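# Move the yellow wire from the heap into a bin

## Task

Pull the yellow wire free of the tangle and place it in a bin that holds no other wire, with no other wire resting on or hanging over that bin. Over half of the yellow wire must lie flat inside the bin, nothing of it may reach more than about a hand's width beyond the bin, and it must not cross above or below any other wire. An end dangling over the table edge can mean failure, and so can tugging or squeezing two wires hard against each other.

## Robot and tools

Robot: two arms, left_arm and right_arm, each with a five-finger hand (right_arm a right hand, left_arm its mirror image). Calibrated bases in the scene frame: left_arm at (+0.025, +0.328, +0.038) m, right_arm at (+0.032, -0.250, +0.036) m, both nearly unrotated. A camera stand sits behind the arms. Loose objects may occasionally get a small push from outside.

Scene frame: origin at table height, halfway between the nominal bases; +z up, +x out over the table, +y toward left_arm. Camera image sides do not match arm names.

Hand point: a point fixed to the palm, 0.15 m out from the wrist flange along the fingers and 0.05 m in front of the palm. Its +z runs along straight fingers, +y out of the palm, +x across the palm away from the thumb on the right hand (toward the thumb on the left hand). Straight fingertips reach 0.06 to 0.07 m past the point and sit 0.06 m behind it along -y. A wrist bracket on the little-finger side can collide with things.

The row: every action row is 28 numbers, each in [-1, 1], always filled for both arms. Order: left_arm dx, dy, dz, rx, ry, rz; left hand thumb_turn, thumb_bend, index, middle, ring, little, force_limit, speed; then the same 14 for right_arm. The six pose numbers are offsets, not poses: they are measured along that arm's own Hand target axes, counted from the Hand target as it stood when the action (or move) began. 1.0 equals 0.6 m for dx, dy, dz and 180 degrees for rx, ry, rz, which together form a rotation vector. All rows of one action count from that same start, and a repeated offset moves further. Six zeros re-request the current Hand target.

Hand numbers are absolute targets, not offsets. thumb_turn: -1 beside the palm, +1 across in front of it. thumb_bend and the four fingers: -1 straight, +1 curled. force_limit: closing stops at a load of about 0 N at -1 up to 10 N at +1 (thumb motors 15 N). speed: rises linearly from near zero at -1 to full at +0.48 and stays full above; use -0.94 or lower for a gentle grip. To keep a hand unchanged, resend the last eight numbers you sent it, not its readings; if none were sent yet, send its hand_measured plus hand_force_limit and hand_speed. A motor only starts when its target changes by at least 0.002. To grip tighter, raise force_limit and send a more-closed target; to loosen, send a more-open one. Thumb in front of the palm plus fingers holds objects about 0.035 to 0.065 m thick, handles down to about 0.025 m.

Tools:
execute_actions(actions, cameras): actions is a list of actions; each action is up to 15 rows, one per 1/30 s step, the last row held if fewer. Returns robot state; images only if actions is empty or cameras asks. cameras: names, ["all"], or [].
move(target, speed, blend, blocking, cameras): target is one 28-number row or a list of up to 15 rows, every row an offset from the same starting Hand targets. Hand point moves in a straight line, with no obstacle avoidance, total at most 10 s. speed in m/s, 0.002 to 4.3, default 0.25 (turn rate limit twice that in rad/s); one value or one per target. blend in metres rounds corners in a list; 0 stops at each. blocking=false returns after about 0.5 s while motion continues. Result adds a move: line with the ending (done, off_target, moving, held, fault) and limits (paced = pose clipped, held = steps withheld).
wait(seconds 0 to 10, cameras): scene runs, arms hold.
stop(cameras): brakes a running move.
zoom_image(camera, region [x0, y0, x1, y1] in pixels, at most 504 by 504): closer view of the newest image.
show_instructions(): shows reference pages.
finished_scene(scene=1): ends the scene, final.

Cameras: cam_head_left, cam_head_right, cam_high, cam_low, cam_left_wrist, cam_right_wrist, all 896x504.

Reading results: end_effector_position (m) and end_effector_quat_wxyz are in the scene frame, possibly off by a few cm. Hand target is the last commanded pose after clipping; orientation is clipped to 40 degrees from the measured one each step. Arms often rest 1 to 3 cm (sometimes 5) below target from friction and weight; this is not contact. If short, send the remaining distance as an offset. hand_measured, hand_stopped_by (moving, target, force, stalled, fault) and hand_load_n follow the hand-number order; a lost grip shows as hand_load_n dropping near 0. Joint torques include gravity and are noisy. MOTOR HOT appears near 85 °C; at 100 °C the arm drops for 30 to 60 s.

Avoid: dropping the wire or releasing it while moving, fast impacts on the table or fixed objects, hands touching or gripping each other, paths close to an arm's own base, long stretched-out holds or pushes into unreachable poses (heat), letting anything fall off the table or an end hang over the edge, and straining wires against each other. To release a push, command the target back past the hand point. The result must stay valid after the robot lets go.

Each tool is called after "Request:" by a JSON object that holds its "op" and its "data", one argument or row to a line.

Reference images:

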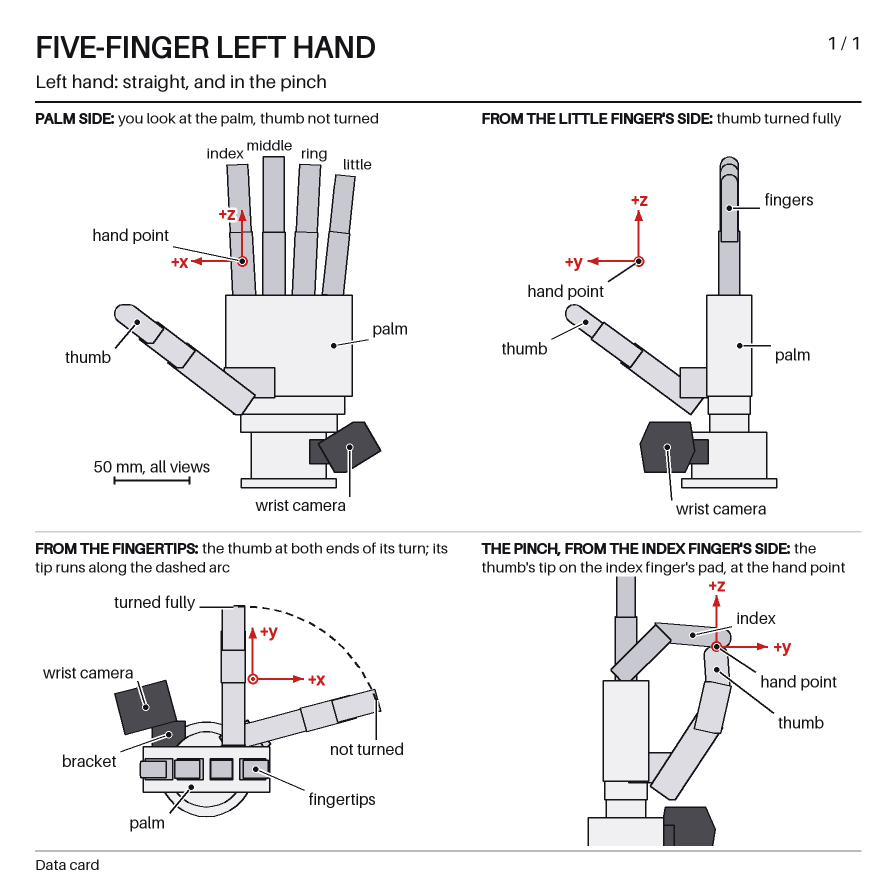

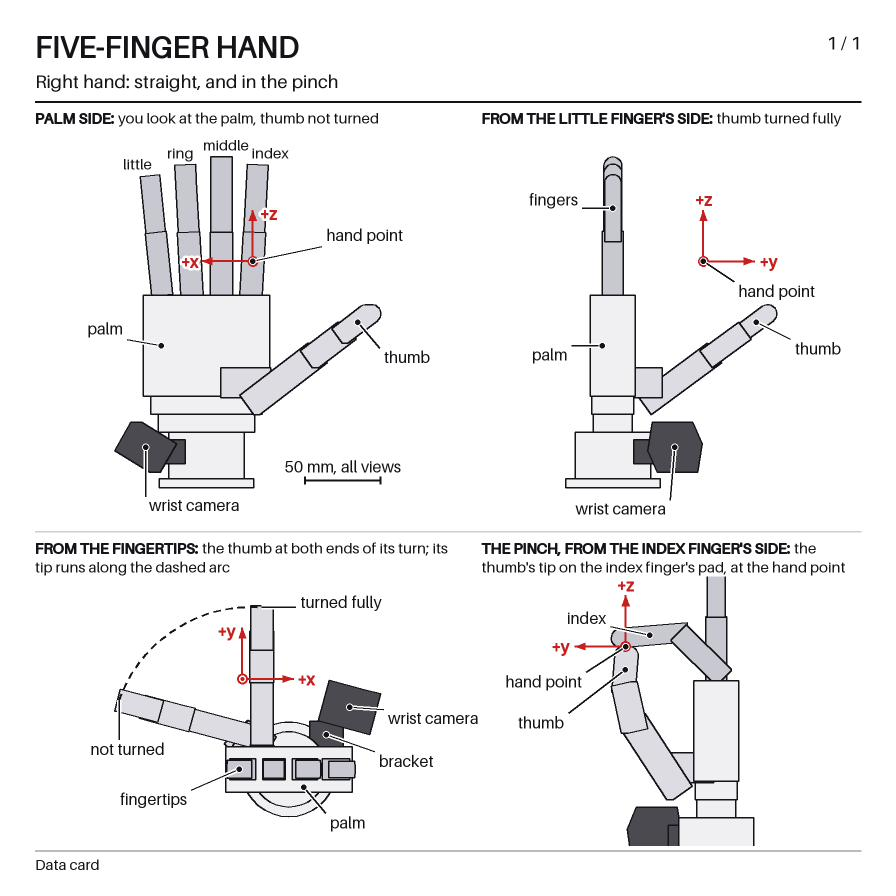

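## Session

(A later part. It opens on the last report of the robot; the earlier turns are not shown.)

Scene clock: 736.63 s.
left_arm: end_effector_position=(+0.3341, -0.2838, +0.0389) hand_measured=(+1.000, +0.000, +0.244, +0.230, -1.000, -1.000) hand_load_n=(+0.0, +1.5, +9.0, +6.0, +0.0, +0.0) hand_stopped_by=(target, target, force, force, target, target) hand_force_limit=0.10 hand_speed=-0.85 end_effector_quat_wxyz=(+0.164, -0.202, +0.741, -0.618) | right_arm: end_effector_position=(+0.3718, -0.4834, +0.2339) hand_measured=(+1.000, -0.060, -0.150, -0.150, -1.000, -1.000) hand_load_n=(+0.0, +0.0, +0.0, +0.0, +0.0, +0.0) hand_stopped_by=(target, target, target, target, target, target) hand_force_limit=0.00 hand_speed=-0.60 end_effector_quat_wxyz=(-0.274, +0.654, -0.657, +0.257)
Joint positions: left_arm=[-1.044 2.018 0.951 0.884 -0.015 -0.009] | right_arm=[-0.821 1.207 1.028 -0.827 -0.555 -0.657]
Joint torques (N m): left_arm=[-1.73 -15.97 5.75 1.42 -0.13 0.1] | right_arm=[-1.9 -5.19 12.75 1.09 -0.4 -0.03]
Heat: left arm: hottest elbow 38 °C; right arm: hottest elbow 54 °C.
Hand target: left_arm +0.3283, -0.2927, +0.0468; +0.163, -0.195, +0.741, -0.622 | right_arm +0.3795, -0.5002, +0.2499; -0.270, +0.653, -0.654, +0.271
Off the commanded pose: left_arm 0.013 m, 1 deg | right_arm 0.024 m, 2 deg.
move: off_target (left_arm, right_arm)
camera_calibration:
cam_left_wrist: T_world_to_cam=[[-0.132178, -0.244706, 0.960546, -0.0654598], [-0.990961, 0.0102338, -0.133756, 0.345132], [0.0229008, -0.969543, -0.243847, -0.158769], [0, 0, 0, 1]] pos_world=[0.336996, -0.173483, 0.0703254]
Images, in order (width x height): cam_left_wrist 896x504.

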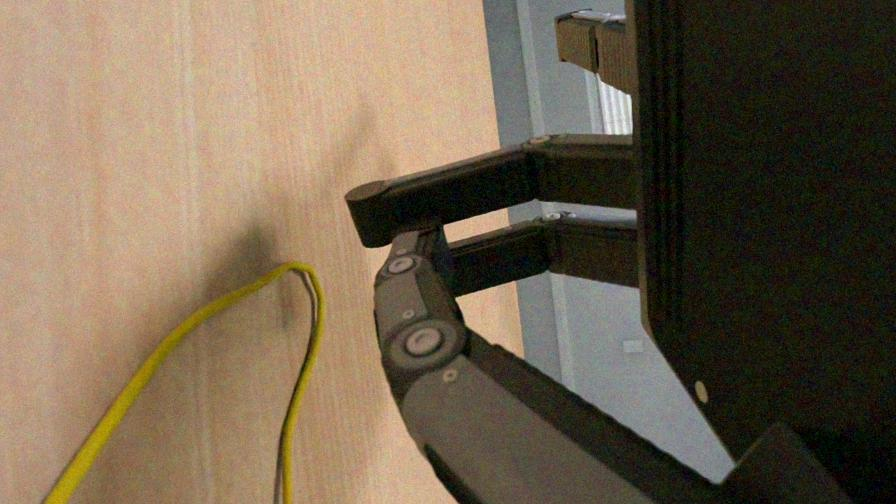

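Request:
{"op": "move", "data": {
  "target": [-0.005,0.0188,-0.0107,0.0278,0,0, 1.0,-0.05,0.03,0.03,-1,-1,0.1,-0.6, 0,0,0,0,0,0, 1.0,-0.06,-0.15,-0.15,-1,-1,0,-0.6],
  "speed": 0.06,
  "cameras": ["cam_left_wrist"]
}}

Request:
{"op": "zoom_image", "data": {
  "camera": "cam_left_wrist",
  "region": [220, 150, 520, 450]
}}

Scene clock: 781.93 s.
left_arm: end_effector_position=(+0.3340, -0.2836, +0.0487) hand_measured=(+1.000, -0.050, +0.030, +0.030, -1.000, -1.000) hand_load_n=(+0.0, +0.0, +0.0, +0.0, +0.0, +0.0) hand_stopped_by=(target, target, target, target, target, target) hand_force_limit=0.10 hand_speed=-0.60 end_effector_quat_wxyz=(+0.174, -0.194, +0.709, -0.655) | right_arm: end_effector_position=(+0.3718, -0.4834, +0.2339) hand_measured=(+1.000, -0.060, -0.150, -0.150, -1.000, -1.000) hand_load_n=(+0.0, +0.0, +0.0, +0.0, +0.0, +0.0) hand_stopped_by=(target, target, target, target, target, target) hand_force_limit=0.00 hand_speed=-0.60 end_effector_quat_wxyz=(-0.274, +0.654, -0.657, +0.257)
Joint positions: left_arm=[-1.044 2.046 0.925 1.04 -0.015 -0.009] | right_arm=[-0.821 1.207 1.028 -0.827 -0.555 -0.657]
Joint torques (N m): left_arm=[-1.2 -13.45 4.19 2.62 0.09 0.11] | right_arm=[-1.9 -5.19 12.75 1.1 -0.4 -0.03]
Motor temperatures (°C): left_arm=[24 29 36 24 22 23] | right_arm=[22 34 57 21 19 22]
Heat: left arm: hottest elbow 36 °C; right arm: hottest elbow 57 °C.
Hand target: left_arm +0.3269, -0.2840, +0.0368; +0.172, -0.187, +0.713, -0.653 | right_arm +0.3795, -0.5002, +0.2499; -0.270, +0.653, -0.654, +0.271
Off the commanded pose: left_arm 0.014 m, 1 deg | right_arm 0.024 m, 2 deg.
move: off_target (left_arm, right_arm)
camera_calibration:
cam_left_wrist: T_world_to_cam=[[-0.17968, -0.159765, 0.970665, -0.0354525], [-0.983182, -0.00363239, -0.182594, 0.342111], [0.0326981, -0.987148, -0.156426, -0.168617], [0, 0, 0, 1]] pos_world=[0.335501, -0.170871, 0.0705041]
Images, in order (width x height): cam_left_wrist 896x504.

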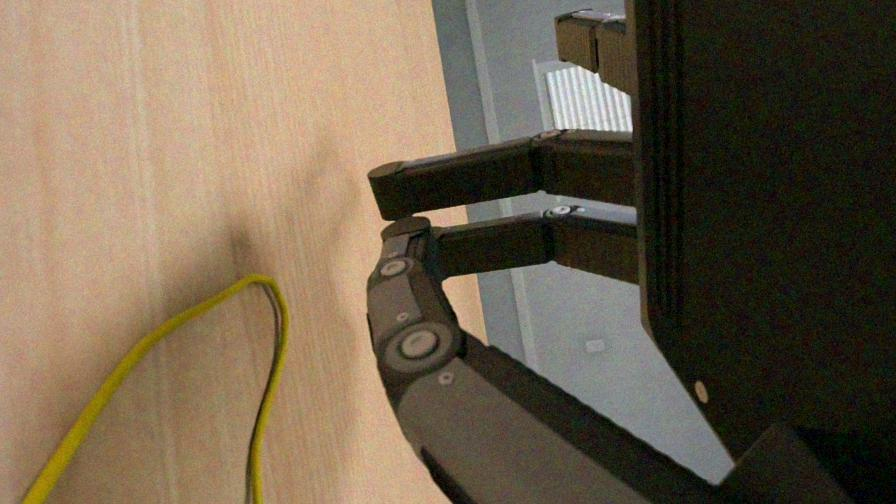

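Scaled by 1.680 from the camera's 896x504 image, which has a finer 1280x720 frame.

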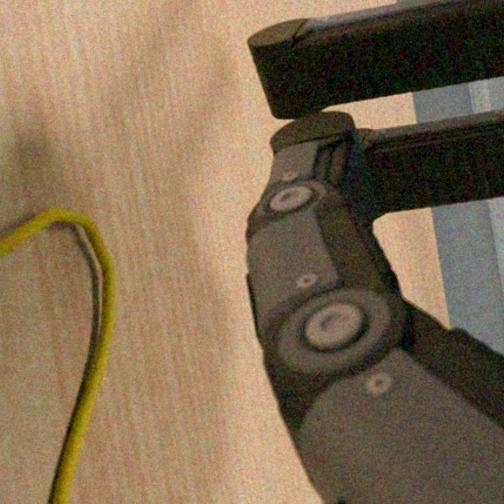

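Request:
{"op": "move", "data": {
  "target": [
    [0.0062,-0.0608,-0.0547,0,0,0, 1.0,-0.05,0.03,0.03,-1,-1,0.1,-0.6, 0,0,0,0,0,0, 1.0,-0.06,-0.15,-0.15,-1,-1,0,-0.6],
    [0.0063,-0.0002,0.0177,0,0,0, 1.0,-0.05,0.03,0.03,-1,-1,0.1,-0.6, 0,0,0,0,0,0, 1.0,-0.06,-0.15,-0.15,-1,-1,0,-0.6]
  ],
  "speed": 0.08,
  "cameras": ["cam_left_wrist"]
}}

Request:
{"op": "zoom_image", "data": {
  "camera": "cam_left_wrist",
  "region": [220, 150, 520, 450]
}}

Scene clock: 803.33 s.
left_arm: end_effector_position=(+0.3311, -0.2809, +0.0360) hand_measured=(+1.000, -0.050, +0.030, +0.030, -1.000, -1.000) hand_load_n=(+0.0, +0.5, +0.0, +0.0, +0.0, +0.0) hand_stopped_by=(target, target, target, target, target, target) hand_force_limit=0.10 hand_speed=-0.60 end_effector_quat_wxyz=(+0.171, -0.196, +0.718, -0.646) | right_arm: end_effector_position=(+0.3718, -0.4834, +0.2339) hand_measured=(+1.000, -0.060, -0.150, -0.150, -1.000, -1.000) hand_load_n=(+0.0, +0.0, +0.0, +0.0, +0.0, +0.0) hand_stopped_by=(target, target, target, target, target, target) hand_force_limit=0.00 hand_speed=-0.60 end_effector_quat_wxyz=(-0.274, +0.654, -0.657, +0.257)
Joint positions: left_arm=[-1.047 2.06 0.922 1.029 -0.018 -0.009] | right_arm=[-0.821 1.207 1.028 -0.827 -0.555 -0.657]
Joint torques (N m): left_arm=[-1.79 -13.33 6.53 2.29 -0.09 0.1] | right_arm=[-1.85 -5.19 12.74 1.1 -0.4 -0.03]
Motor temperatures (°C): left_arm=[23 28 34 24 22 23] | right_arm=[22 34 58 21 19 22]
Heat: left arm: hottest elbow 34 °C; right arm: hottest elbow 58 °C.
Hand target: left_arm +0.3287, -0.2951, +0.0359; +0.172, -0.187, +0.713, -0.653 | right_arm +0.3795, -0.5002, +0.2499; -0.270, +0.653, -0.654, +0.271
Off the commanded pose: left_arm 0.014 m, 1 deg | right_arm 0.024 m, 2 deg.
move: off_target (left_arm, right_arm)
camera_calibration:
cam_left_wrist: T_world_to_cam=[[-0.167263, -0.182586, 0.968858, -0.0336018], [-0.985425, 0.0000632133, -0.170112, 0.338295], [0.0309988, -0.98319, -0.179936, -0.165445], [0, 0, 0, 1]] pos_world=[0.332873, -0.168821, 0.0603338]
Images, in order (width x height): cam_left_wrist 896x504.

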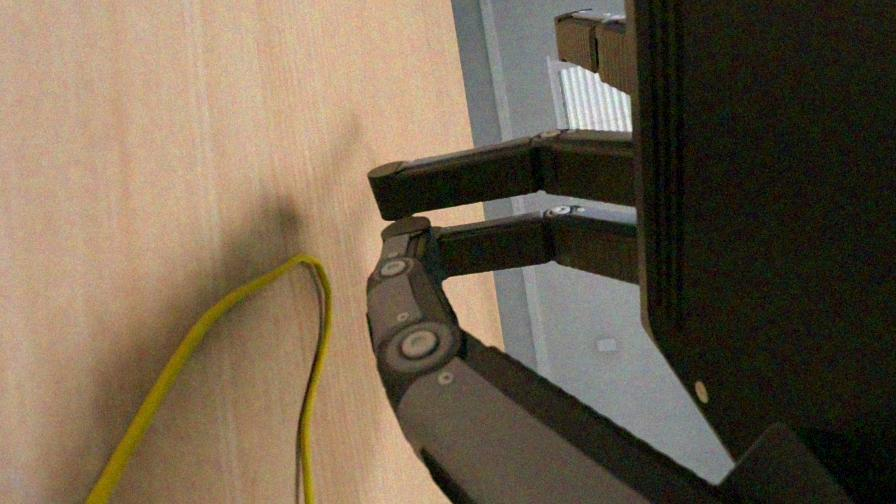

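Scaled by 1.680 from the camera's 896x504 image, which has a finer 1280x720 frame.

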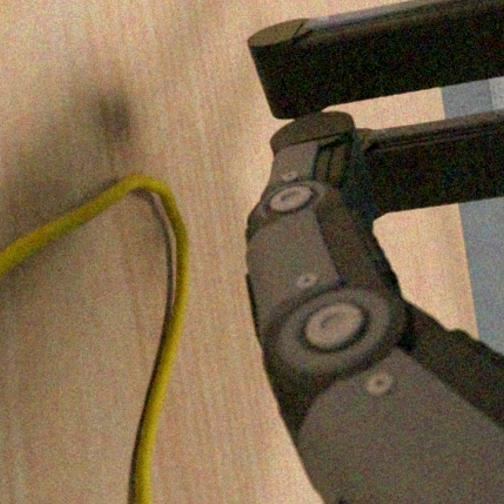

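Request:
{"op": "move", "data": {
  "target": [0,0.0482,-0.0057,0,0,0, 1.0,-0.05,0.03,0.03,-1,-1,0.1,-0.6, 0,0,0,0,0,0, 1.0,-0.06,-0.15,-0.15,-1,-1,0,-0.6],
  "speed": 0.06,
  "cameras": ["cam_left_wrist"]
}}

Request:
{"op": "zoom_image", "data": {
  "camera": "cam_left_wrist",
  "region": [300, 150, 500, 350]
}}

Scene clock: 820.00 s.
left_arm: end_effector_position=(+0.3298, -0.2787, +0.0140) hand_measured=(+1.000, -0.050, +0.030, +0.030, -1.000, -1.000) hand_load_n=(+0.0, +0.0, +0.0, -1.0, +0.0, -0.5) hand_stopped_by=(target, target, target, target, target, target) hand_force_limit=0.10 hand_speed=-0.60 end_effector_quat_wxyz=(+0.172, -0.195, +0.715, -0.649) | right_arm: end_effector_position=(+0.3718, -0.4834, +0.2339) hand_measured=(+1.000, -0.060, -0.150, -0.150, -1.000, -1.000) hand_load_n=(+0.0, +0.0, +0.0, +0.0, +0.0, -0.5) hand_stopped_by=(target, target, target, target, target, target) hand_force_limit=0.00 hand_speed=-0.60 end_effector_quat_wxyz=(-0.274, +0.654, -0.657, +0.257)
Joint positions: left_arm=[-1.047 2.122 0.923 1.101 -0.018 -0.009] | right_arm=[-0.821 1.207 1.028 -0.827 -0.555 -0.657]
Joint torques (N m): left_arm=[-1.73 -12.69 5.82 2.43 -0.11 0.1] | right_arm=[-1.85 -5.19 12.75 1.09 -0.4 -0.03]
Motor temperatures (°C): left_arm=[23 29 36 24 22 23] | right_arm=[22 33 58 21 19 22]
Heat: left arm: hottest elbow 36 °C; right arm: hottest elbow 58 °C.
Hand target: left_arm +0.3258, -0.2900, +0.0074; +0.172, -0.187, +0.713, -0.653 | right_arm +0.3795, -0.5002, +0.2499; -0.270, +0.653, -0.654, +0.271
Off the commanded pose: left_arm 0.014 m, 1 deg | right_arm 0.024 m, 2 deg.
move: off_target (left_arm, right_arm)
camera_calibration:
cam_left_wrist: T_world_to_cam=[[-0.171956, -0.174197, 0.969581, -0.00814537], [-0.984591, -0.00138069, -0.174866, 0.332771], [0.0317998, -0.98471, -0.171276, -0.167948], [0, 0, 0, 1]] pos_world=[0.331584, -0.166339, 0.0373225]
Images, in order (width x height): cam_left_wrist 896x504.

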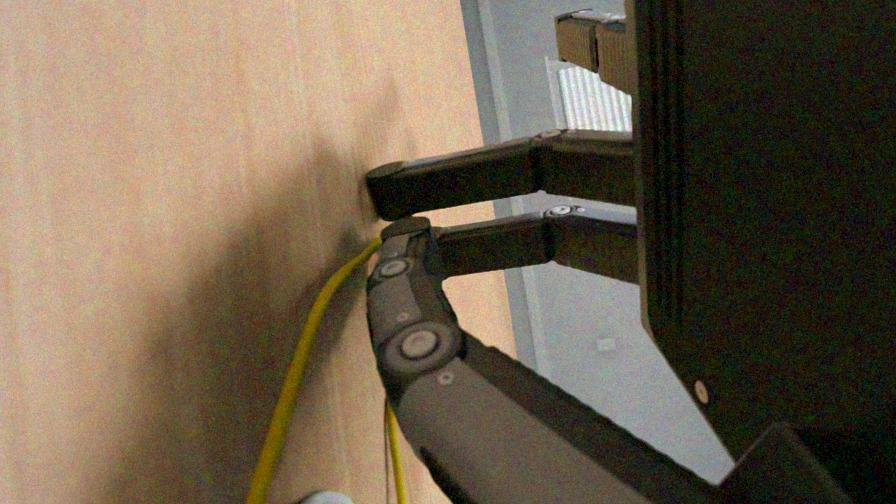

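Scaled by 2.520 from the camera's 896x504 image, which has a finer 1280x720 frame.

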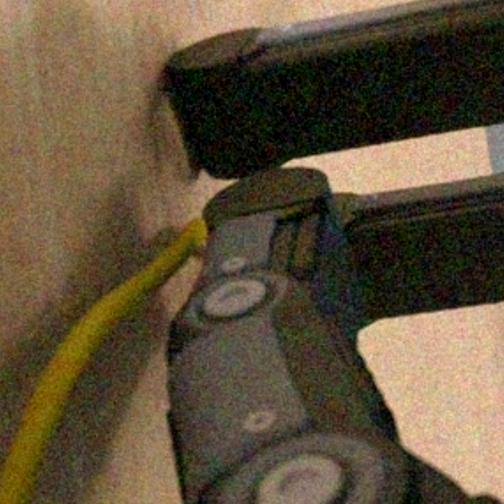

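Request:
{"op": "move", "data": {
  "target": [0,0.0083,-0.002,0,0,0, 1.0,-0.05,0.14,0.14,-1,-1,0.1,-0.9, 0,0,0,0,0,0, 1.0,-0.06,-0.15,-0.15,-1,-1,0,-0.6],
  "speed": 0.04,
  "cameras": ["cam_left_wrist"]
}}

Request:
{"op": "zoom_image", "data": {
  "camera": "cam_left_wrist",
  "region": [300, 150, 500, 350]
}}

Scene clock: 827.30 s.
left_arm: end_effector_position=(+0.3309, -0.2807, +0.0153) hand_measured=(+1.000, -0.050, +0.140, +0.140, -1.000, -1.000) hand_load_n=(+0.0, +0.0, +0.0, -0.5, +0.0, +0.0) hand_stopped_by=(target, target, target, target, target, target) hand_force_limit=0.10 hand_speed=-0.90 end_effector_quat_wxyz=(+0.174, -0.194, +0.710, -0.654) | right_arm: end_effector_position=(+0.3718, -0.4834, +0.2339) hand_measured=(+1.000, -0.060, -0.150, -0.150, -1.000, -1.000) hand_load_n=(+0.0, +0.0, +0.0, +0.0, +0.0, +0.0) hand_stopped_by=(target, target, target, target, target, target) hand_force_limit=0.00 hand_speed=-0.60 end_effector_quat_wxyz=(-0.274, +0.654, -0.657, +0.257)
Joint positions: left_arm=[-1.047 2.129 0.927 1.118 -0.018 -0.009] | right_arm=[-0.821 1.207 1.028 -0.827 -0.555 -0.657]
Joint torques (N m): left_arm=[-1.55 -12.4 5.31 2.36 -0.09 0.1] | right_arm=[-1.85 -5.19 12.74 1.1 -0.4 -0.03]
Motor temperatures (°C): left_arm=[23 28 36 24 22 23] | right_arm=[22 33 58 21 19 22]
Heat: left arm: hottest elbow 36 °C; right arm: hottest elbow 58 °C.
Hand target: left_arm +0.3250, -0.2886, +0.0027; +0.172, -0.187, +0.713, -0.653 | right_arm +0.3795, -0.5002, +0.2499; -0.270, +0.653, -0.654, +0.271
Off the commanded pose: left_arm 0.016 m, 1 deg | right_arm 0.024 m, 2 deg.
move: off_target (left_arm, right_arm)
camera_calibration:
cam_left_wrist: T_world_to_cam=[[-0.178587, -0.162247, 0.970455, -0.00409279], [-0.983374, -0.00354529, -0.181558, 0.333148], [0.0328977, -0.986744, -0.158916, -0.170848], [0, 0, 0, 1]] pos_world=[0.332498, -0.168066, 0.0373068]
Images, in order (width x height): cam_left_wrist 896x504.

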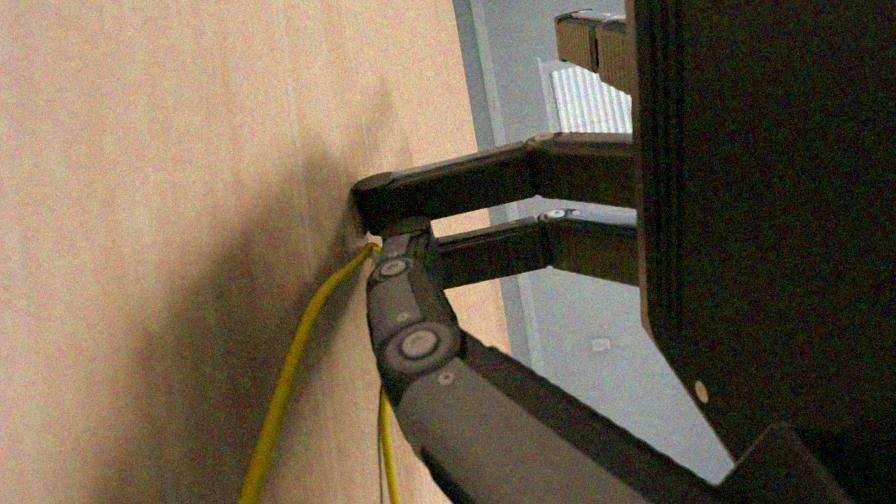

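Scaled by 2.520 from the camera's 896x504 image, which has a finer 1280x720 frame.

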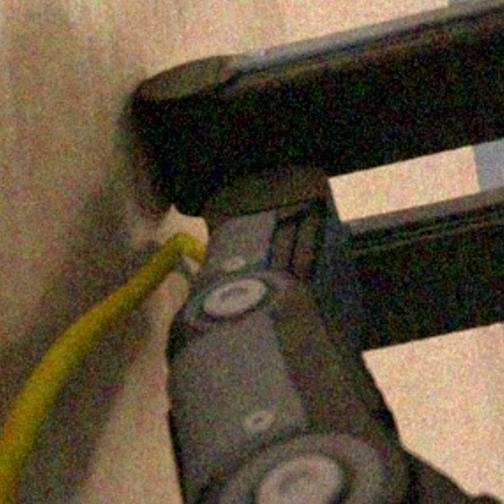

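Request:
{"op": "move", "data": {
  "target": [0,-0.0664,-0.004,0,0,0, 1.0,-0.05,0.03,-1.0,-1,-1,0.1,-0.6, 0,0,0,0,0,0, 1.0,-0.06,-0.15,-0.15,-1,-1,0,-0.6],
  "speed": 0.08,
  "cameras": ["cam_left_wrist"]
}}

Request:
{"op": "zoom_image", "data": {
  "camera": "cam_left_wrist",
  "region": [220, 150, 520, 450]
}}

Scene clock: 911.70 s.
left_arm: end_effector_position=(+0.3328, -0.2841, +0.0410) hand_measured=(+1.000, -0.050, +0.030, -1.000, -1.000, -1.000) hand_load_n=(+0.0, +0.0, +0.0, +0.0, +0.0, +0.0) hand_stopped_by=(target, target, target, target, target, target) hand_force_limit=0.10 hand_speed=-0.60 end_effector_quat_wxyz=(+0.174, -0.194, +0.710, -0.655) | right_arm: end_effector_position=(+0.3718, -0.4834, +0.2339) hand_measured=(+1.000, -0.060, -0.150, -0.150, -1.000, -1.000) hand_load_n=(+0.0, +0.5, +0.0, +0.0, +0.0, +0.0) hand_stopped_by=(target, target, target, target, target, target) hand_force_limit=0.00 hand_speed=-0.60 end_effector_quat_wxyz=(-0.274, +0.654, -0.657, +0.257)
Joint positions: left_arm=[-1.047 2.066 0.927 1.056 -0.018 -0.009] | right_arm=[-0.821 1.207 1.028 -0.827 -0.555 -0.657]
Joint torques (N m): left_arm=[-1.79 -15.68 4.77 1.35 -0.11 0.1] | right_arm=[-1.9 -5.19 12.77 1.09 -0.39 -0.03]
Motor temperatures (°C): left_arm=[23 29 34 24 22 23] | right_arm=[22 33 61 21 19 22]
Heat: left arm: hottest elbow 34 °C; right arm: hottest elbow 61 °C.
Hand target: left_arm +0.3256, -0.2896, +0.0426; +0.172, -0.187, +0.713, -0.653 | right_arm +0.3795, -0.5002, +0.2499; -0.270, +0.653, -0.654, +0.271
Off the commanded pose: left_arm 0.009 m, 1 deg | right_arm 0.024 m, 2 deg.
move: off_target (right_arm)
camera_calibration:
cam_left_wrist: T_world_to_cam=[[-0.179297, -0.160918, 0.970545, -0.0286878], [-0.983238, -0.00387994, -0.182285, 0.339596], [0.0330985, -0.98696, -0.157525, -0.170392], [0, 0, 0, 1]] pos_world=[0.3344, -0.171469, 0.0629051]
Images, in order (width x height): cam_left_wrist 896x504.

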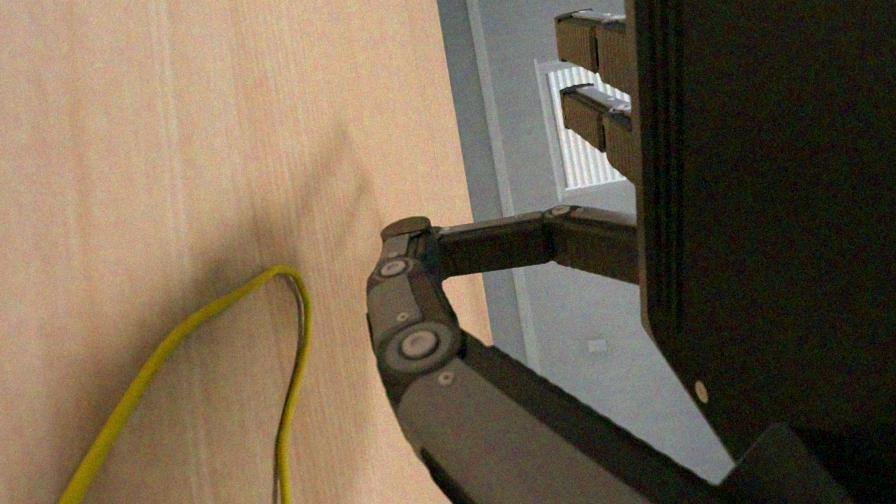

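Scaled by 1.680 from the camera's 896x504 image, which has a finer 1280x720 frame.

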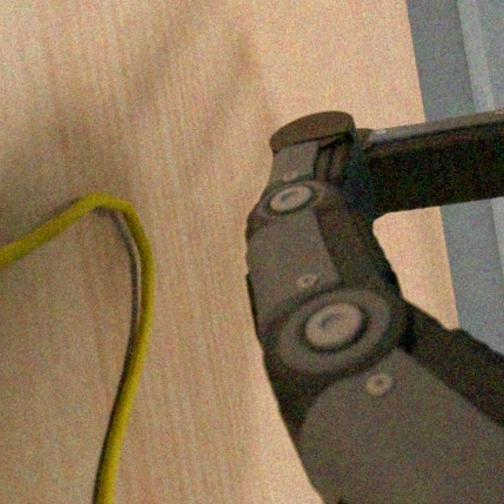

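Request:
{"op": "move", "data": {
  "target": [
    [0.0052,-0.0537,-0.0633,0,0,0, 1.0,-0.05,0.0,-1.0,-1,-1,0.1,-0.6, 0,0,0,0,0,0, 1.0,-0.06,-0.15,-0.15,-1,-1,0,-0.6],
    [0.0053,0.0103,0.0093,0,0,0, 1.0,-0.05,0.0,-1.0,-1,-1,0.1,-0.6, 0,0,0,0,0,0, 1.0,-0.06,-0.15,-0.15,-1,-1,0,-0.6]
  ],
  "speed": 0.08,
  "cameras": ["cam_left_wrist"]
}}

Request:
{"op": "zoom_image", "data": {
  "camera": "cam_left_wrist",
  "region": [220, 150, 520, 450]
}}

Scene clock: 929.10 s.
left_arm: end_effector_position=(+0.3272, -0.2808, +0.0344) hand_measured=(+1.000, -0.050, +0.000, -1.000, -1.000, -1.000) hand_load_n=(+0.0, +0.0, +0.0, +0.0, +0.0, +0.0) hand_stopped_by=(target, target, target, target, target, target) hand_force_limit=0.10 hand_speed=-0.60 end_effector_quat_wxyz=(+0.171, -0.196, +0.720, -0.643) | right_arm: end_effector_position=(+0.3718, -0.4834, +0.2339) hand_measured=(+1.000, -0.060, -0.150, -0.150, -1.000, -1.000) hand_load_n=(+0.0, +0.5, +0.0, +0.0, +0.0, +0.0) hand_stopped_by=(target, target, target, target, target, target) hand_force_limit=0.00 hand_speed=-0.60 end_effector_quat_wxyz=(-0.274, +0.654, -0.657, +0.257)
Joint positions: left_arm=[-1.054 2.058 0.918 1.026 -0.025 -0.009] | right_arm=[-0.821 1.207 1.028 -0.827 -0.555 -0.657]
Joint torques (N m): left_arm=[-1.67 -13.16 6.48 2.52 -0.08 0.09] | right_arm=[-1.85 -5.19 12.75 1.09 -0.4 -0.03]
Motor temperatures (°C): left_arm=[23 28 34 24 22 23] | right_arm=[22 33 61 21 19 22]
Heat: left arm: hottest elbow 34 °C; right arm: hottest elbow 61 °C.
Hand target: left_arm +0.3252, -0.2954, +0.0359; +0.172, -0.187, +0.713, -0.653 | right_arm +0.3795, -0.5002, +0.2499; -0.270, +0.653, -0.654, +0.271
Off the commanded pose: left_arm 0.015 m, 2 deg | right_arm 0.024 m, 2 deg.
move: off_target (left_arm, right_arm)
camera_calibration:
cam_left_wrist: T_world_to_cam=[[-0.165247, -0.187813, 0.968204, -0.0347985], [-0.98578, 0.0010946, -0.168035, 0.334545], [0.0304993, -0.982204, -0.185323, -0.164942], [0, 0, 0, 1]] pos_world=[0.329069, -0.168909, 0.0593398]
Images, in order (width x height): cam_left_wrist 896x504.

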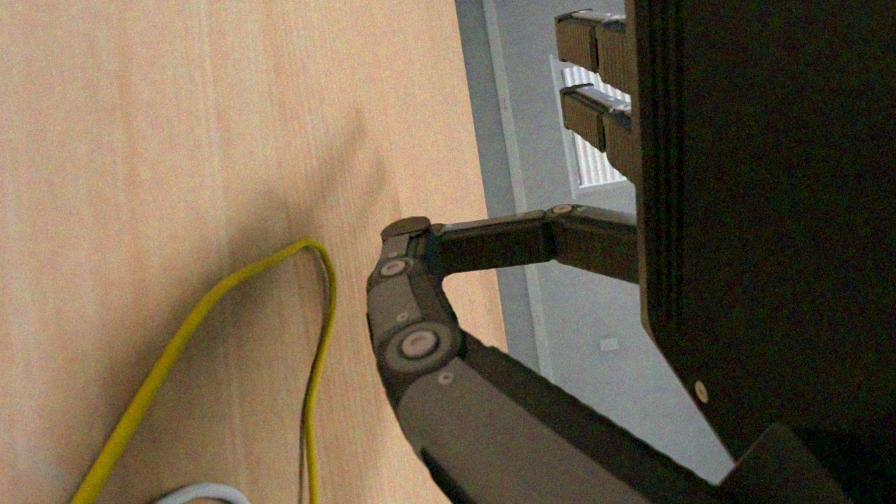

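Scaled by 1.680 from the camera's 896x504 image, which has a finer 1280x720 frame.

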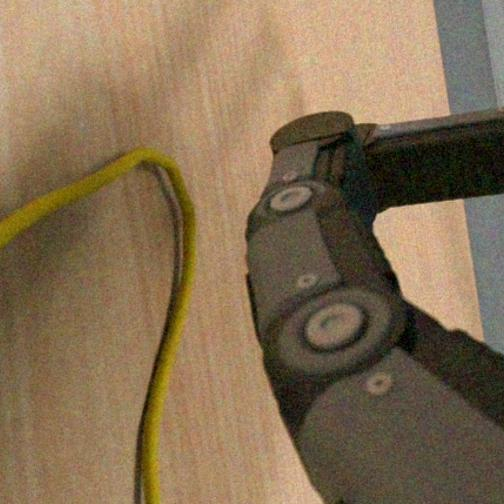

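Request:
{"op": "move", "data": {
  "target": [0,0.0631,0.0055,0,0,0, 1.0,-0.05,0.0,-1.0,-1,-1,0.1,-0.6, 0,0,0,0,0,0, 1.0,-0.06,-0.15,-0.15,-1,-1,0,-0.6],
  "speed": 0.06,
  "cameras": ["cam_left_wrist"]
}}

Request:
{"op": "zoom_image", "data": {
  "camera": "cam_left_wrist",
  "region": [300, 150, 500, 350]
}}

Scene clock: 937.90 s.
left_arm: end_effector_position=(+0.3297, -0.2853, +0.0086) hand_measured=(+1.000, -0.050, +0.000, -1.000, -1.000, -1.000) hand_load_n=(-0.5, -1.0, +0.0, +0.0, +0.0, -0.5) hand_stopped_by=(target, target, target, target, target, target) hand_force_limit=0.10 hand_speed=-0.60 end_effector_quat_wxyz=(+0.173, -0.194, +0.712, -0.652) | right_arm: end_effector_position=(+0.3718, -0.4834, +0.2339) hand_measured=(+1.000, -0.060, -0.150, -0.150, -1.000, -1.000) hand_load_n=(+0.0, +0.0, +0.0, +0.0, +0.0, +0.0) hand_stopped_by=(target, target, target, target, target, target) hand_force_limit=0.00 hand_speed=-0.60 end_effector_quat_wxyz=(-0.274, +0.654, -0.657, +0.257)
Joint positions: left_arm=[-1.054 2.147 0.942 1.115 -0.025 -0.009] | right_arm=[-0.821 1.207 1.028 -0.827 -0.555 -0.657]
Joint torques (N m): left_arm=[-1.55 -12.69 5.75 2.3 -0.06 0.08] | right_arm=[-1.85 -5.19 12.75 1.07 -0.4 -0.03]
Motor temperatures (°C): left_arm=[23 29 34 24 22 23] | right_arm=[22 33 61 21 19 22]
Heat: left arm: hottest elbow 34 °C; right arm: hottest elbow 61 °C.
Hand target: left_arm +0.3252, -0.2954, -0.0021; +0.172, -0.187, +0.713, -0.653 | right_arm +0.3795, -0.5002, +0.2499; -0.270, +0.653, -0.654, +0.271
Off the commanded pose: left_arm 0.015 m, 1 deg | right_arm 0.024 m, 2 deg.
move: off_target (left_arm, right_arm)
camera_calibration:
cam_left_wrist: T_world_to_cam=[[-0.176278, -0.167659, 0.969957, -0.000855937], [-0.983804, -0.00252368, -0.179231, 0.331086], [0.0324974, -0.985842, -0.164498, -0.176038], [0, 0, 0, 1]] pos_world=[0.331293, -0.172854, 0.031213]
Images, in order (width x height): cam_left_wrist 896x504.

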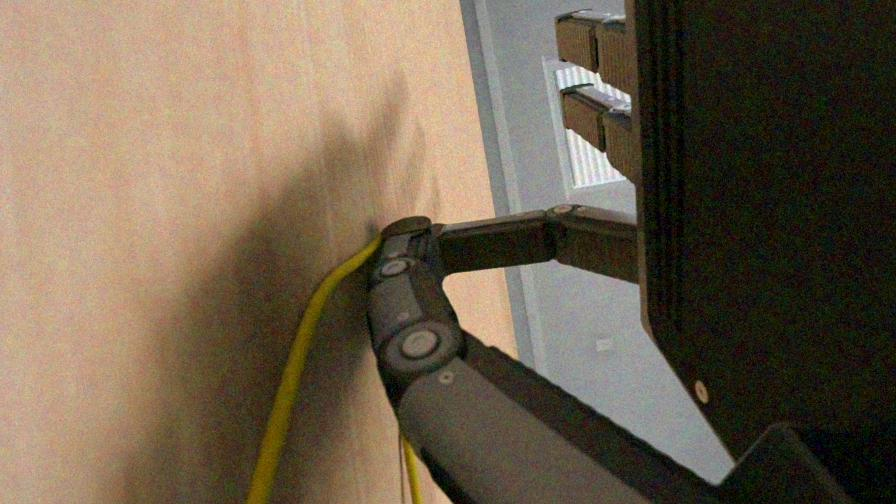

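Scaled by 2.520 from the camera's 896x504 image, which has a finer 1280x720 frame.

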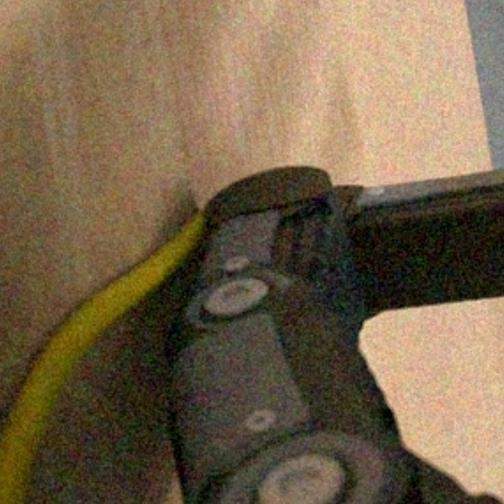

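Request:
{"op": "move", "data": {
  "target": [0,0,0,0,0,0, 1.0,-0.05,0.45,-1.0,-1,-1,0.2,-0.9, 0,0,0,0,0,0, 1.0,-0.06,-0.15,-0.15,-1,-1,0,-0.6],
  "speed": 0.04,
  "cameras": ["cam_left_wrist"]
}}

Request:
{"op": "zoom_image", "data": {
  "camera": "cam_left_wrist",
  "region": [300, 150, 500, 350]
}}

Scene clock: 946.77 s.
left_arm: end_effector_position=(+0.3315, -0.2886, +0.0105) hand_measured=(+1.000, -0.050, +0.240, -1.000, -1.000, -1.000) hand_load_n=(+0.0, +1.0, +6.5, +0.0, +0.0, +0.0) hand_stopped_by=(target, target, force, target, target, target) hand_force_limit=0.20 hand_speed=-0.90 end_effector_quat_wxyz=(+0.174, -0.194, +0.710, -0.654) | right_arm: end_effector_position=(+0.3718, -0.4834, +0.2339) hand_measured=(+1.000, -0.060, -0.150, -0.150, -1.000, -1.000) hand_load_n=(+0.0, +0.0, +0.0, +0.0, +0.0, +0.0) hand_stopped_by=(target, target, target, target, target, target) hand_force_limit=0.00 hand_speed=-0.60 end_effector_quat_wxyz=(-0.274, +0.654, -0.657, +0.257)
Joint positions: left_arm=[-1.054 2.15 0.952 1.115 -0.025 -0.009] | right_arm=[-0.821 1.207 1.028 -0.827 -0.555 -0.657]
Joint torques (N m): left_arm=[-1.73 -12.92 5.16 2.28 -0.05 0.11] | right_arm=[-1.85 -5.19 12.75 1.09 -0.4 -0.03]
Motor temperatures (°C): left_arm=[23 29 34 24 22 23] | right_arm=[22 33 62 21 19 22]
Heat: left arm: hottest elbow 34 °C; right arm: hottest elbow 62 °C.
Hand target: left_arm +0.3252, -0.2954, -0.0021; +0.172, -0.187, +0.713, -0.653 | right_arm +0.3795, -0.5002, +0.2499; -0.270, +0.653, -0.654, +0.271
Off the commanded pose: left_arm 0.016 m, 1 deg | right_arm 0.024 m, 2 deg.
move: off_target (left_arm, right_arm)
camera_calibration:
cam_left_wrist: T_world_to_cam=[[-0.179387, -0.161813, 0.97038, -0.000199701], [-0.983222, -0.00369929, -0.182378, 0.332672], [0.0331008, -0.986815, -0.158434, -0.179634], [0, 0, 0, 1]] pos_world=[0.333, -0.176067, 0.0324055]
Images, in order (width x height): cam_left_wrist 896x504.

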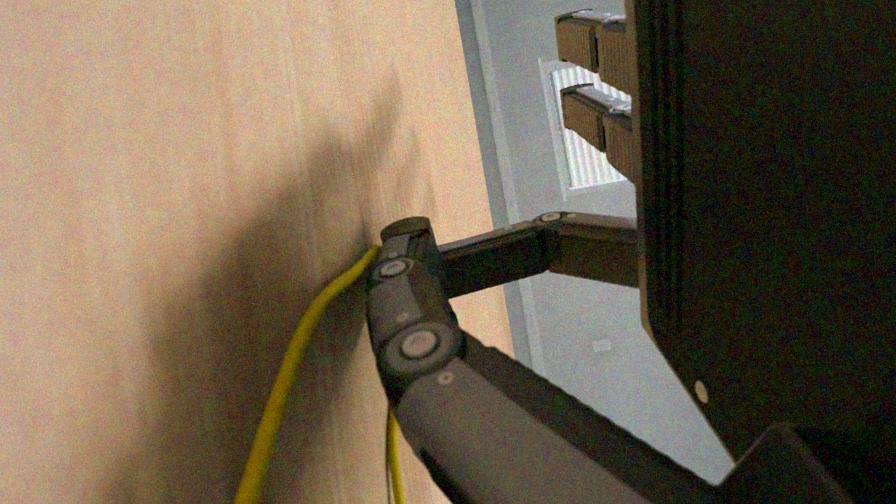

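Scaled by 2.520 from the camera's 896x504 image, which has a finer 1280x720 frame.

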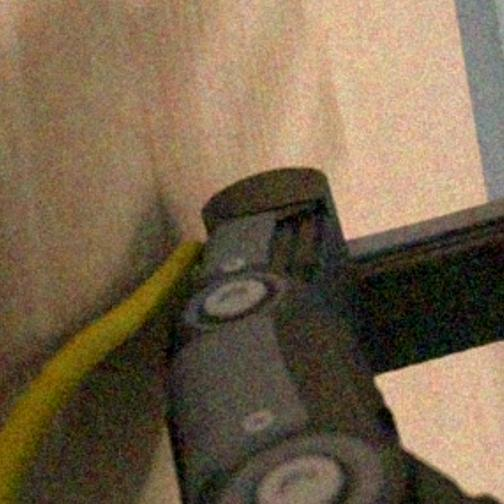

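Request:
{"op": "move", "data": {
  "target": [0,-0.0664,-0.0057,0,0,0, 1.0,-0.05,0.45,-1.0,-1,-1,0.2,-0.9, 0,0,0,0,0,0, 1.0,-0.06,-0.15,-0.15,-1,-1,0,-0.6],
  "speed": 0.08,
  "cameras": ["cam_left_wrist"]
}}

Request:
{"op": "zoom_image", "data": {
  "camera": "cam_left_wrist",
  "region": [220, 150, 520, 450]
}}

Scene clock: 960.63 s.
left_arm: end_effector_position=(+0.3337, -0.2926, +0.0383) hand_measured=(+1.000, -0.050, +0.240, -1.000, -1.000, -1.000) hand_load_n=(+0.0, +1.0, +6.0, +0.0, +0.0, +0.0) hand_stopped_by=(target, target, force, target, target, target) hand_force_limit=0.20 hand_speed=-0.90 end_effector_quat_wxyz=(+0.174, -0.193, +0.708, -0.657) | right_arm: end_effector_position=(+0.3718, -0.4834, +0.2339) hand_measured=(+1.000, -0.060, -0.150, -0.150, -1.000, -1.000) hand_load_n=(+0.5, +0.0, +0.0, +0.0, +0.0, +0.0) hand_stopped_by=(target, target, target, target, target, target) hand_force_limit=0.00 hand_speed=-0.60 end_effector_quat_wxyz=(-0.274, +0.654, -0.657, +0.257)
Joint positions: left_arm=[-1.054 2.086 0.952 1.057 -0.025 -0.009] | right_arm=[-0.821 1.207 1.028 -0.827 -0.555 -0.657]
Joint torques (N m): left_arm=[-1.79 -16.09 4.3 1.36 -0.06 0.11] | right_arm=[-1.85 -5.19 12.75 1.1 -0.39 -0.03]
Motor temperatures (°C): left_arm=[23 28 34 24 22 23] | right_arm=[22 33 62 21 19 22]
Heat: left arm: hottest elbow 34 °C; right arm: hottest elbow 62 °C.
Hand target: left_arm +0.3253, -0.2955, +0.0378; +0.172, -0.187, +0.713, -0.653 | right_arm +0.3795, -0.5002, +0.2499; -0.270, +0.653, -0.654, +0.271
Off the commanded pose: left_arm 0.009 m, 1 deg | right_arm 0.024 m, 2 deg.
move: off_target (right_arm)
camera_calibration:
cam_left_wrist: T_world_to_cam=[[-0.182321, -0.156602, 0.970688, -0.0250187], [-0.982668, -0.00461288, -0.185316, 0.33963], [0.0334985, -0.987651, -0.153047, -0.179849], [0, 0, 0, 1]] pos_world=[0.335207, -0.179979, 0.0596988]
Images, in order (width x height): cam_left_wrist 896x504.

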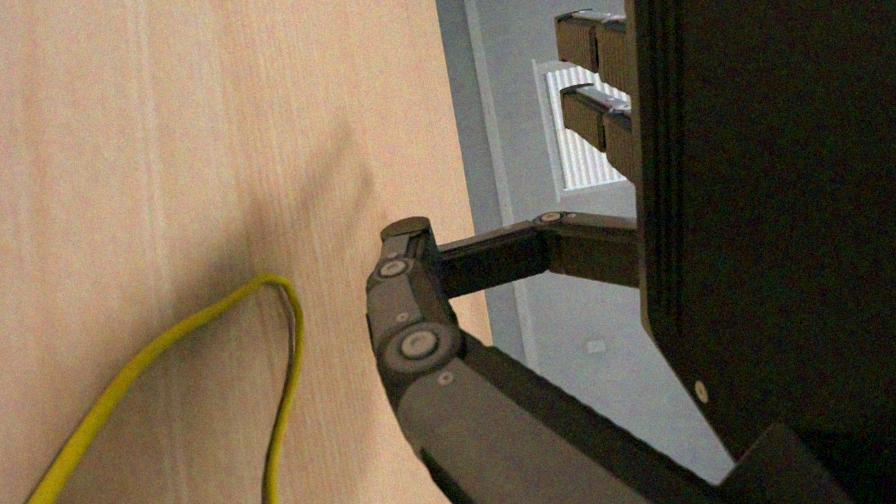

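Scaled by 1.680 from the camera's 896x504 image, which has a finer 1280x720 frame.

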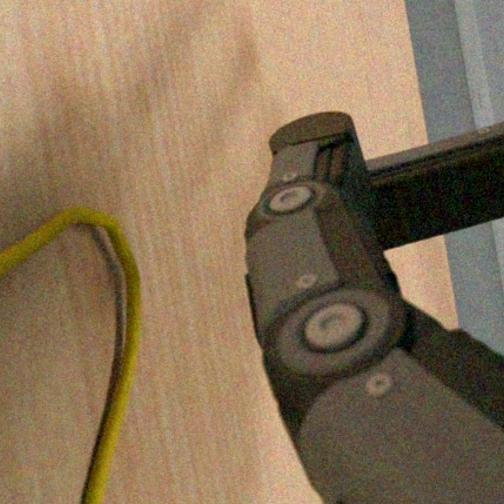

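Request:
{"op": "move", "data": {
  "target": [
    [0,-0.0603,-0.0775,0,0,0, 1.0,-0.05,0.0,-1.0,-1,-1,0.2,-0.6, 0,0,0,0,0,0, 1.0,-0.06,-0.15,-0.15,-1,-1,0,-0.6],
    [0,0.0037,-0.0048,0,0,0, 1.0,-0.05,0.0,-1.0,-1,-1,0.2,-0.6, 0,0,0,0,0,0, 1.0,-0.06,-0.15,-0.15,-1,-1,0,-0.6],
    [0,0.0707,-0.0092,0,0,0, 1.0,-0.05,0.0,-1.0,-1,-1,0.2,-0.6, 0,0,0,0,0,0, 1.0,-0.06,-0.15,-0.15,-1,-1,0,-0.6]
  ],
  "speed": [0.1,0.08,0.06],
  "cameras": ["cam_left_wrist"]
}}

Request:
{"op": "zoom_image", "data": {
  "camera": "cam_left_wrist",
  "region": [300, 150, 500, 350]
}}

Scene clock: 991.80 s.
left_arm: end_effector_position=(+0.3257, -0.2779, +0.0083) hand_measured=(+1.000, -0.050, +0.000, -1.000, -1.000, -1.000) hand_load_n=(-0.5, -1.5, -0.5, +0.0, +0.0, +0.0) hand_stopped_by=(target, target, target, target, target, target) hand_force_limit=0.20 hand_speed=-0.60 end_effector_quat_wxyz=(+0.174, -0.194, +0.711, -0.653) | right_arm: end_effector_position=(+0.3718, -0.4834, +0.2339) hand_measured=(+1.000, -0.060, -0.150, -0.150, -1.000, -1.000) hand_load_n=(+0.0, +0.0, +0.0, +0.0, +0.0, +0.0) hand_stopped_by=(target, target, target, target, target, target) hand_force_limit=0.00 hand_speed=-0.60 end_effector_quat_wxyz=(-0.274, +0.654, -0.657, +0.257)
Joint positions: left_arm=[-1.054 2.142 0.917 1.139 -0.025 -0.009] | right_arm=[-0.821 1.207 1.028 -0.827 -0.555 -0.657]
Joint torques (N m): left_arm=[-1.79 -12.1 5.53 2.17 -0.06 0.09] | right_arm=[-1.85 -5.19 12.77 1.09 -0.4 -0.03]
Motor temperatures (°C): left_arm=[23 30 33 24 22 23] | right_arm=[22 33 63 21 19 22]
Heat: left arm: hottest elbow 33 °C; right arm: hottest elbow 63 °C.
Hand target: left_arm +0.3207, -0.2874, -0.0040; +0.172, -0.187, +0.713, -0.653 | right_arm +0.3795, -0.5002, +0.2499; -0.270, +0.653, -0.654, +0.271
Off the commanded pose: left_arm 0.016 m, 1 deg | right_arm 0.024 m, 2 deg.
move: off_target (left_arm, right_arm)
camera_calibration:
cam_left_wrist: T_world_to_cam=[[-0.178013, -0.16456, 0.970171, 0.00135541], [-0.983468, -0.00350974, -0.181048, 0.326848], [0.0331984, -0.986361, -0.161215, -0.169037], [0, 0, 0, 1]] pos_world=[0.327297, -0.165362, 0.0306088]
Images, in order (width x height): cam_left_wrist 896x504.

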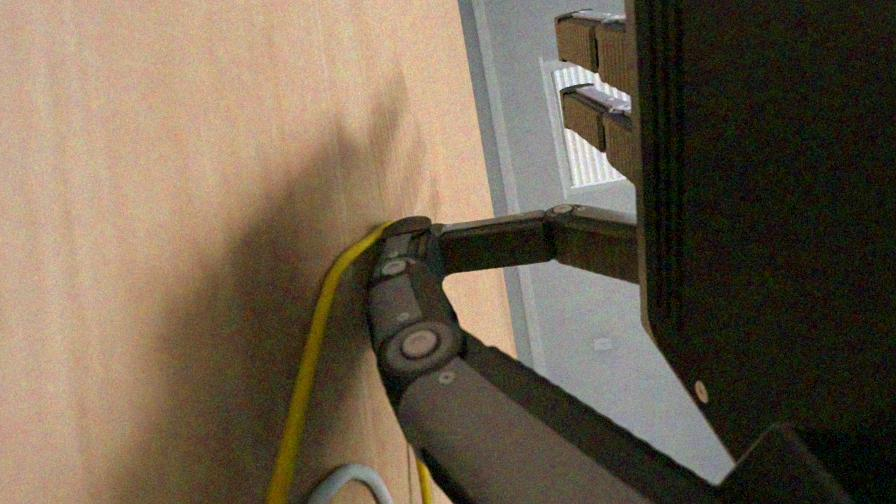

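Scaled by 2.520 from the camera's 896x504 image, which has a finer 1280x720 frame.

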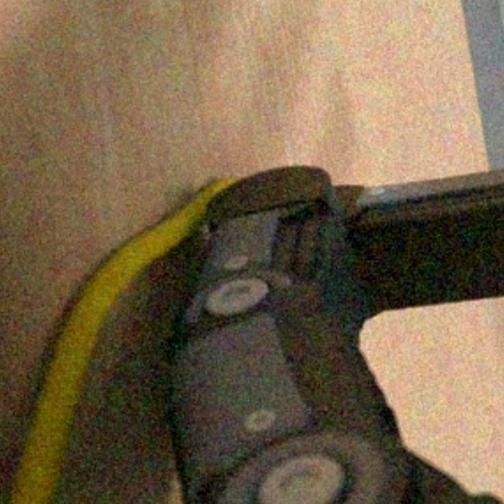

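Request:
{"op": "move", "data": {
  "target": [0,0,0.005,0,0,0, 1.0,-0.05,-0.2,-1.0,-1,-1,0.2,-0.6, 0,0,0,0,0,0, 1.0,-0.06,-0.15,-0.15,-1,-1,0,-0.6],
  "speed": 0.04,
  "cameras": ["cam_left_wrist"]
}}

Request:
{"op": "zoom_image", "data": {
  "camera": "cam_left_wrist",
  "region": [300, 150, 500, 350]
}}

Scene clock: 1002.43 s.
left_arm: end_effector_position=(+0.3272, -0.2807, +0.0086) hand_measured=(+1.000, -0.050, -0.200, -1.000, -1.000, -1.000) hand_load_n=(-0.5, -1.5, +0.0, +0.0, +0.0, +0.0) hand_stopped_by=(target, target, target, target, target, target) hand_force_limit=0.20 hand_speed=-0.60 end_effector_quat_wxyz=(+0.174, -0.194, +0.710, -0.655) | right_arm: end_effector_position=(+0.3718, -0.4834, +0.2339) hand_measured=(+1.000, -0.060, -0.150, -0.150, -1.000, -1.000) hand_load_n=(+0.0, +0.5, +0.0, +0.0, +0.0, +0.0) hand_stopped_by=(target, target, target, target, target, target) hand_force_limit=0.00 hand_speed=-0.60 end_effector_quat_wxyz=(-0.274, +0.654, -0.657, +0.257)
Joint positions: left_arm=[-1.054 2.147 0.925 1.139 -0.025 -0.009] | right_arm=[-0.821 1.207 1.028 -0.827 -0.555 -0.657]
Joint torques (N m): left_arm=[-1.73 -12.34 5.61 2.04 -0.06 0.1] | right_arm=[-1.85 -5.13 12.75 1.09 -0.4 -0.03]
Motor temperatures (°C): left_arm=[23 30 34 24 22 23] | right_arm=[22 33 63 21 19 22]
Heat: left arm: hottest elbow 34 °C; right arm: hottest elbow 63 °C.
Hand target: left_arm +0.3222, -0.2901, -0.0041; +0.172, -0.187, +0.713, -0.653 | right_arm +0.3795, -0.5002, +0.2499; -0.270, +0.653, -0.654, +0.271
Off the commanded pose: left_arm 0.017 m, 1 deg | right_arm 0.024 m, 2 deg.
move: off_target (left_arm, right_arm)
camera_calibration:
cam_left_wrist: T_world_to_cam=[[-0.179937, -0.1609, 0.97043, 0.002598], [-0.983108, -0.00418052, -0.182981, 0.32801], [0.0334986, -0.986962, -0.15743, -0.172103], [0, 0, 0, 1]] pos_world=[0.328701, -0.16807, 0.0304042]
Images, in order (width x height): cam_left_wrist 896x504.

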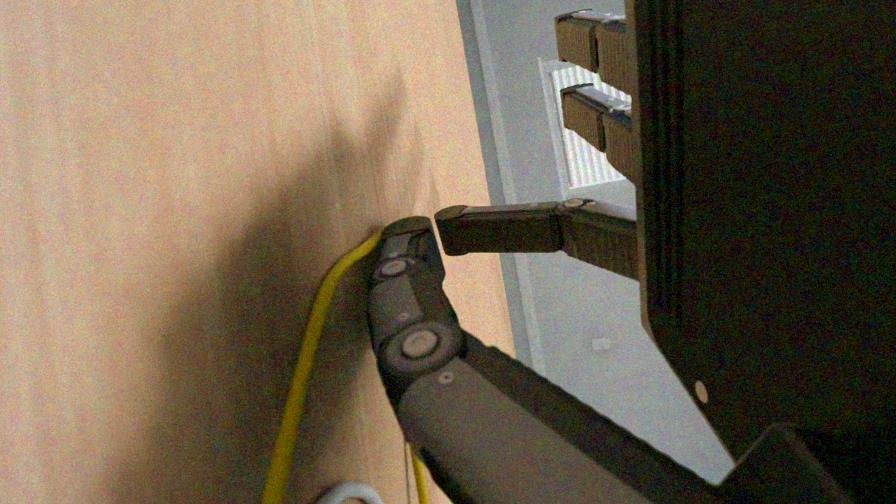

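Scaled by 2.520 from the camera's 896x504 image, which has a finer 1280x720 frame.

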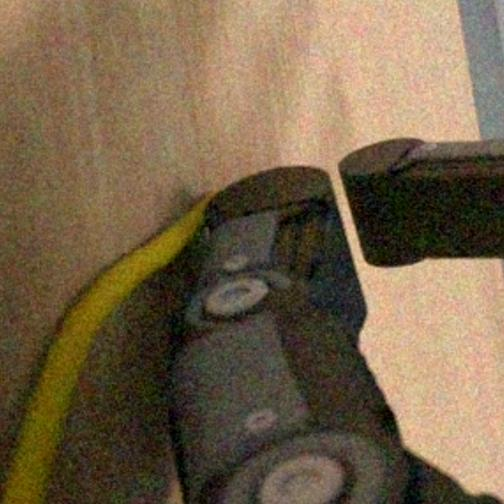

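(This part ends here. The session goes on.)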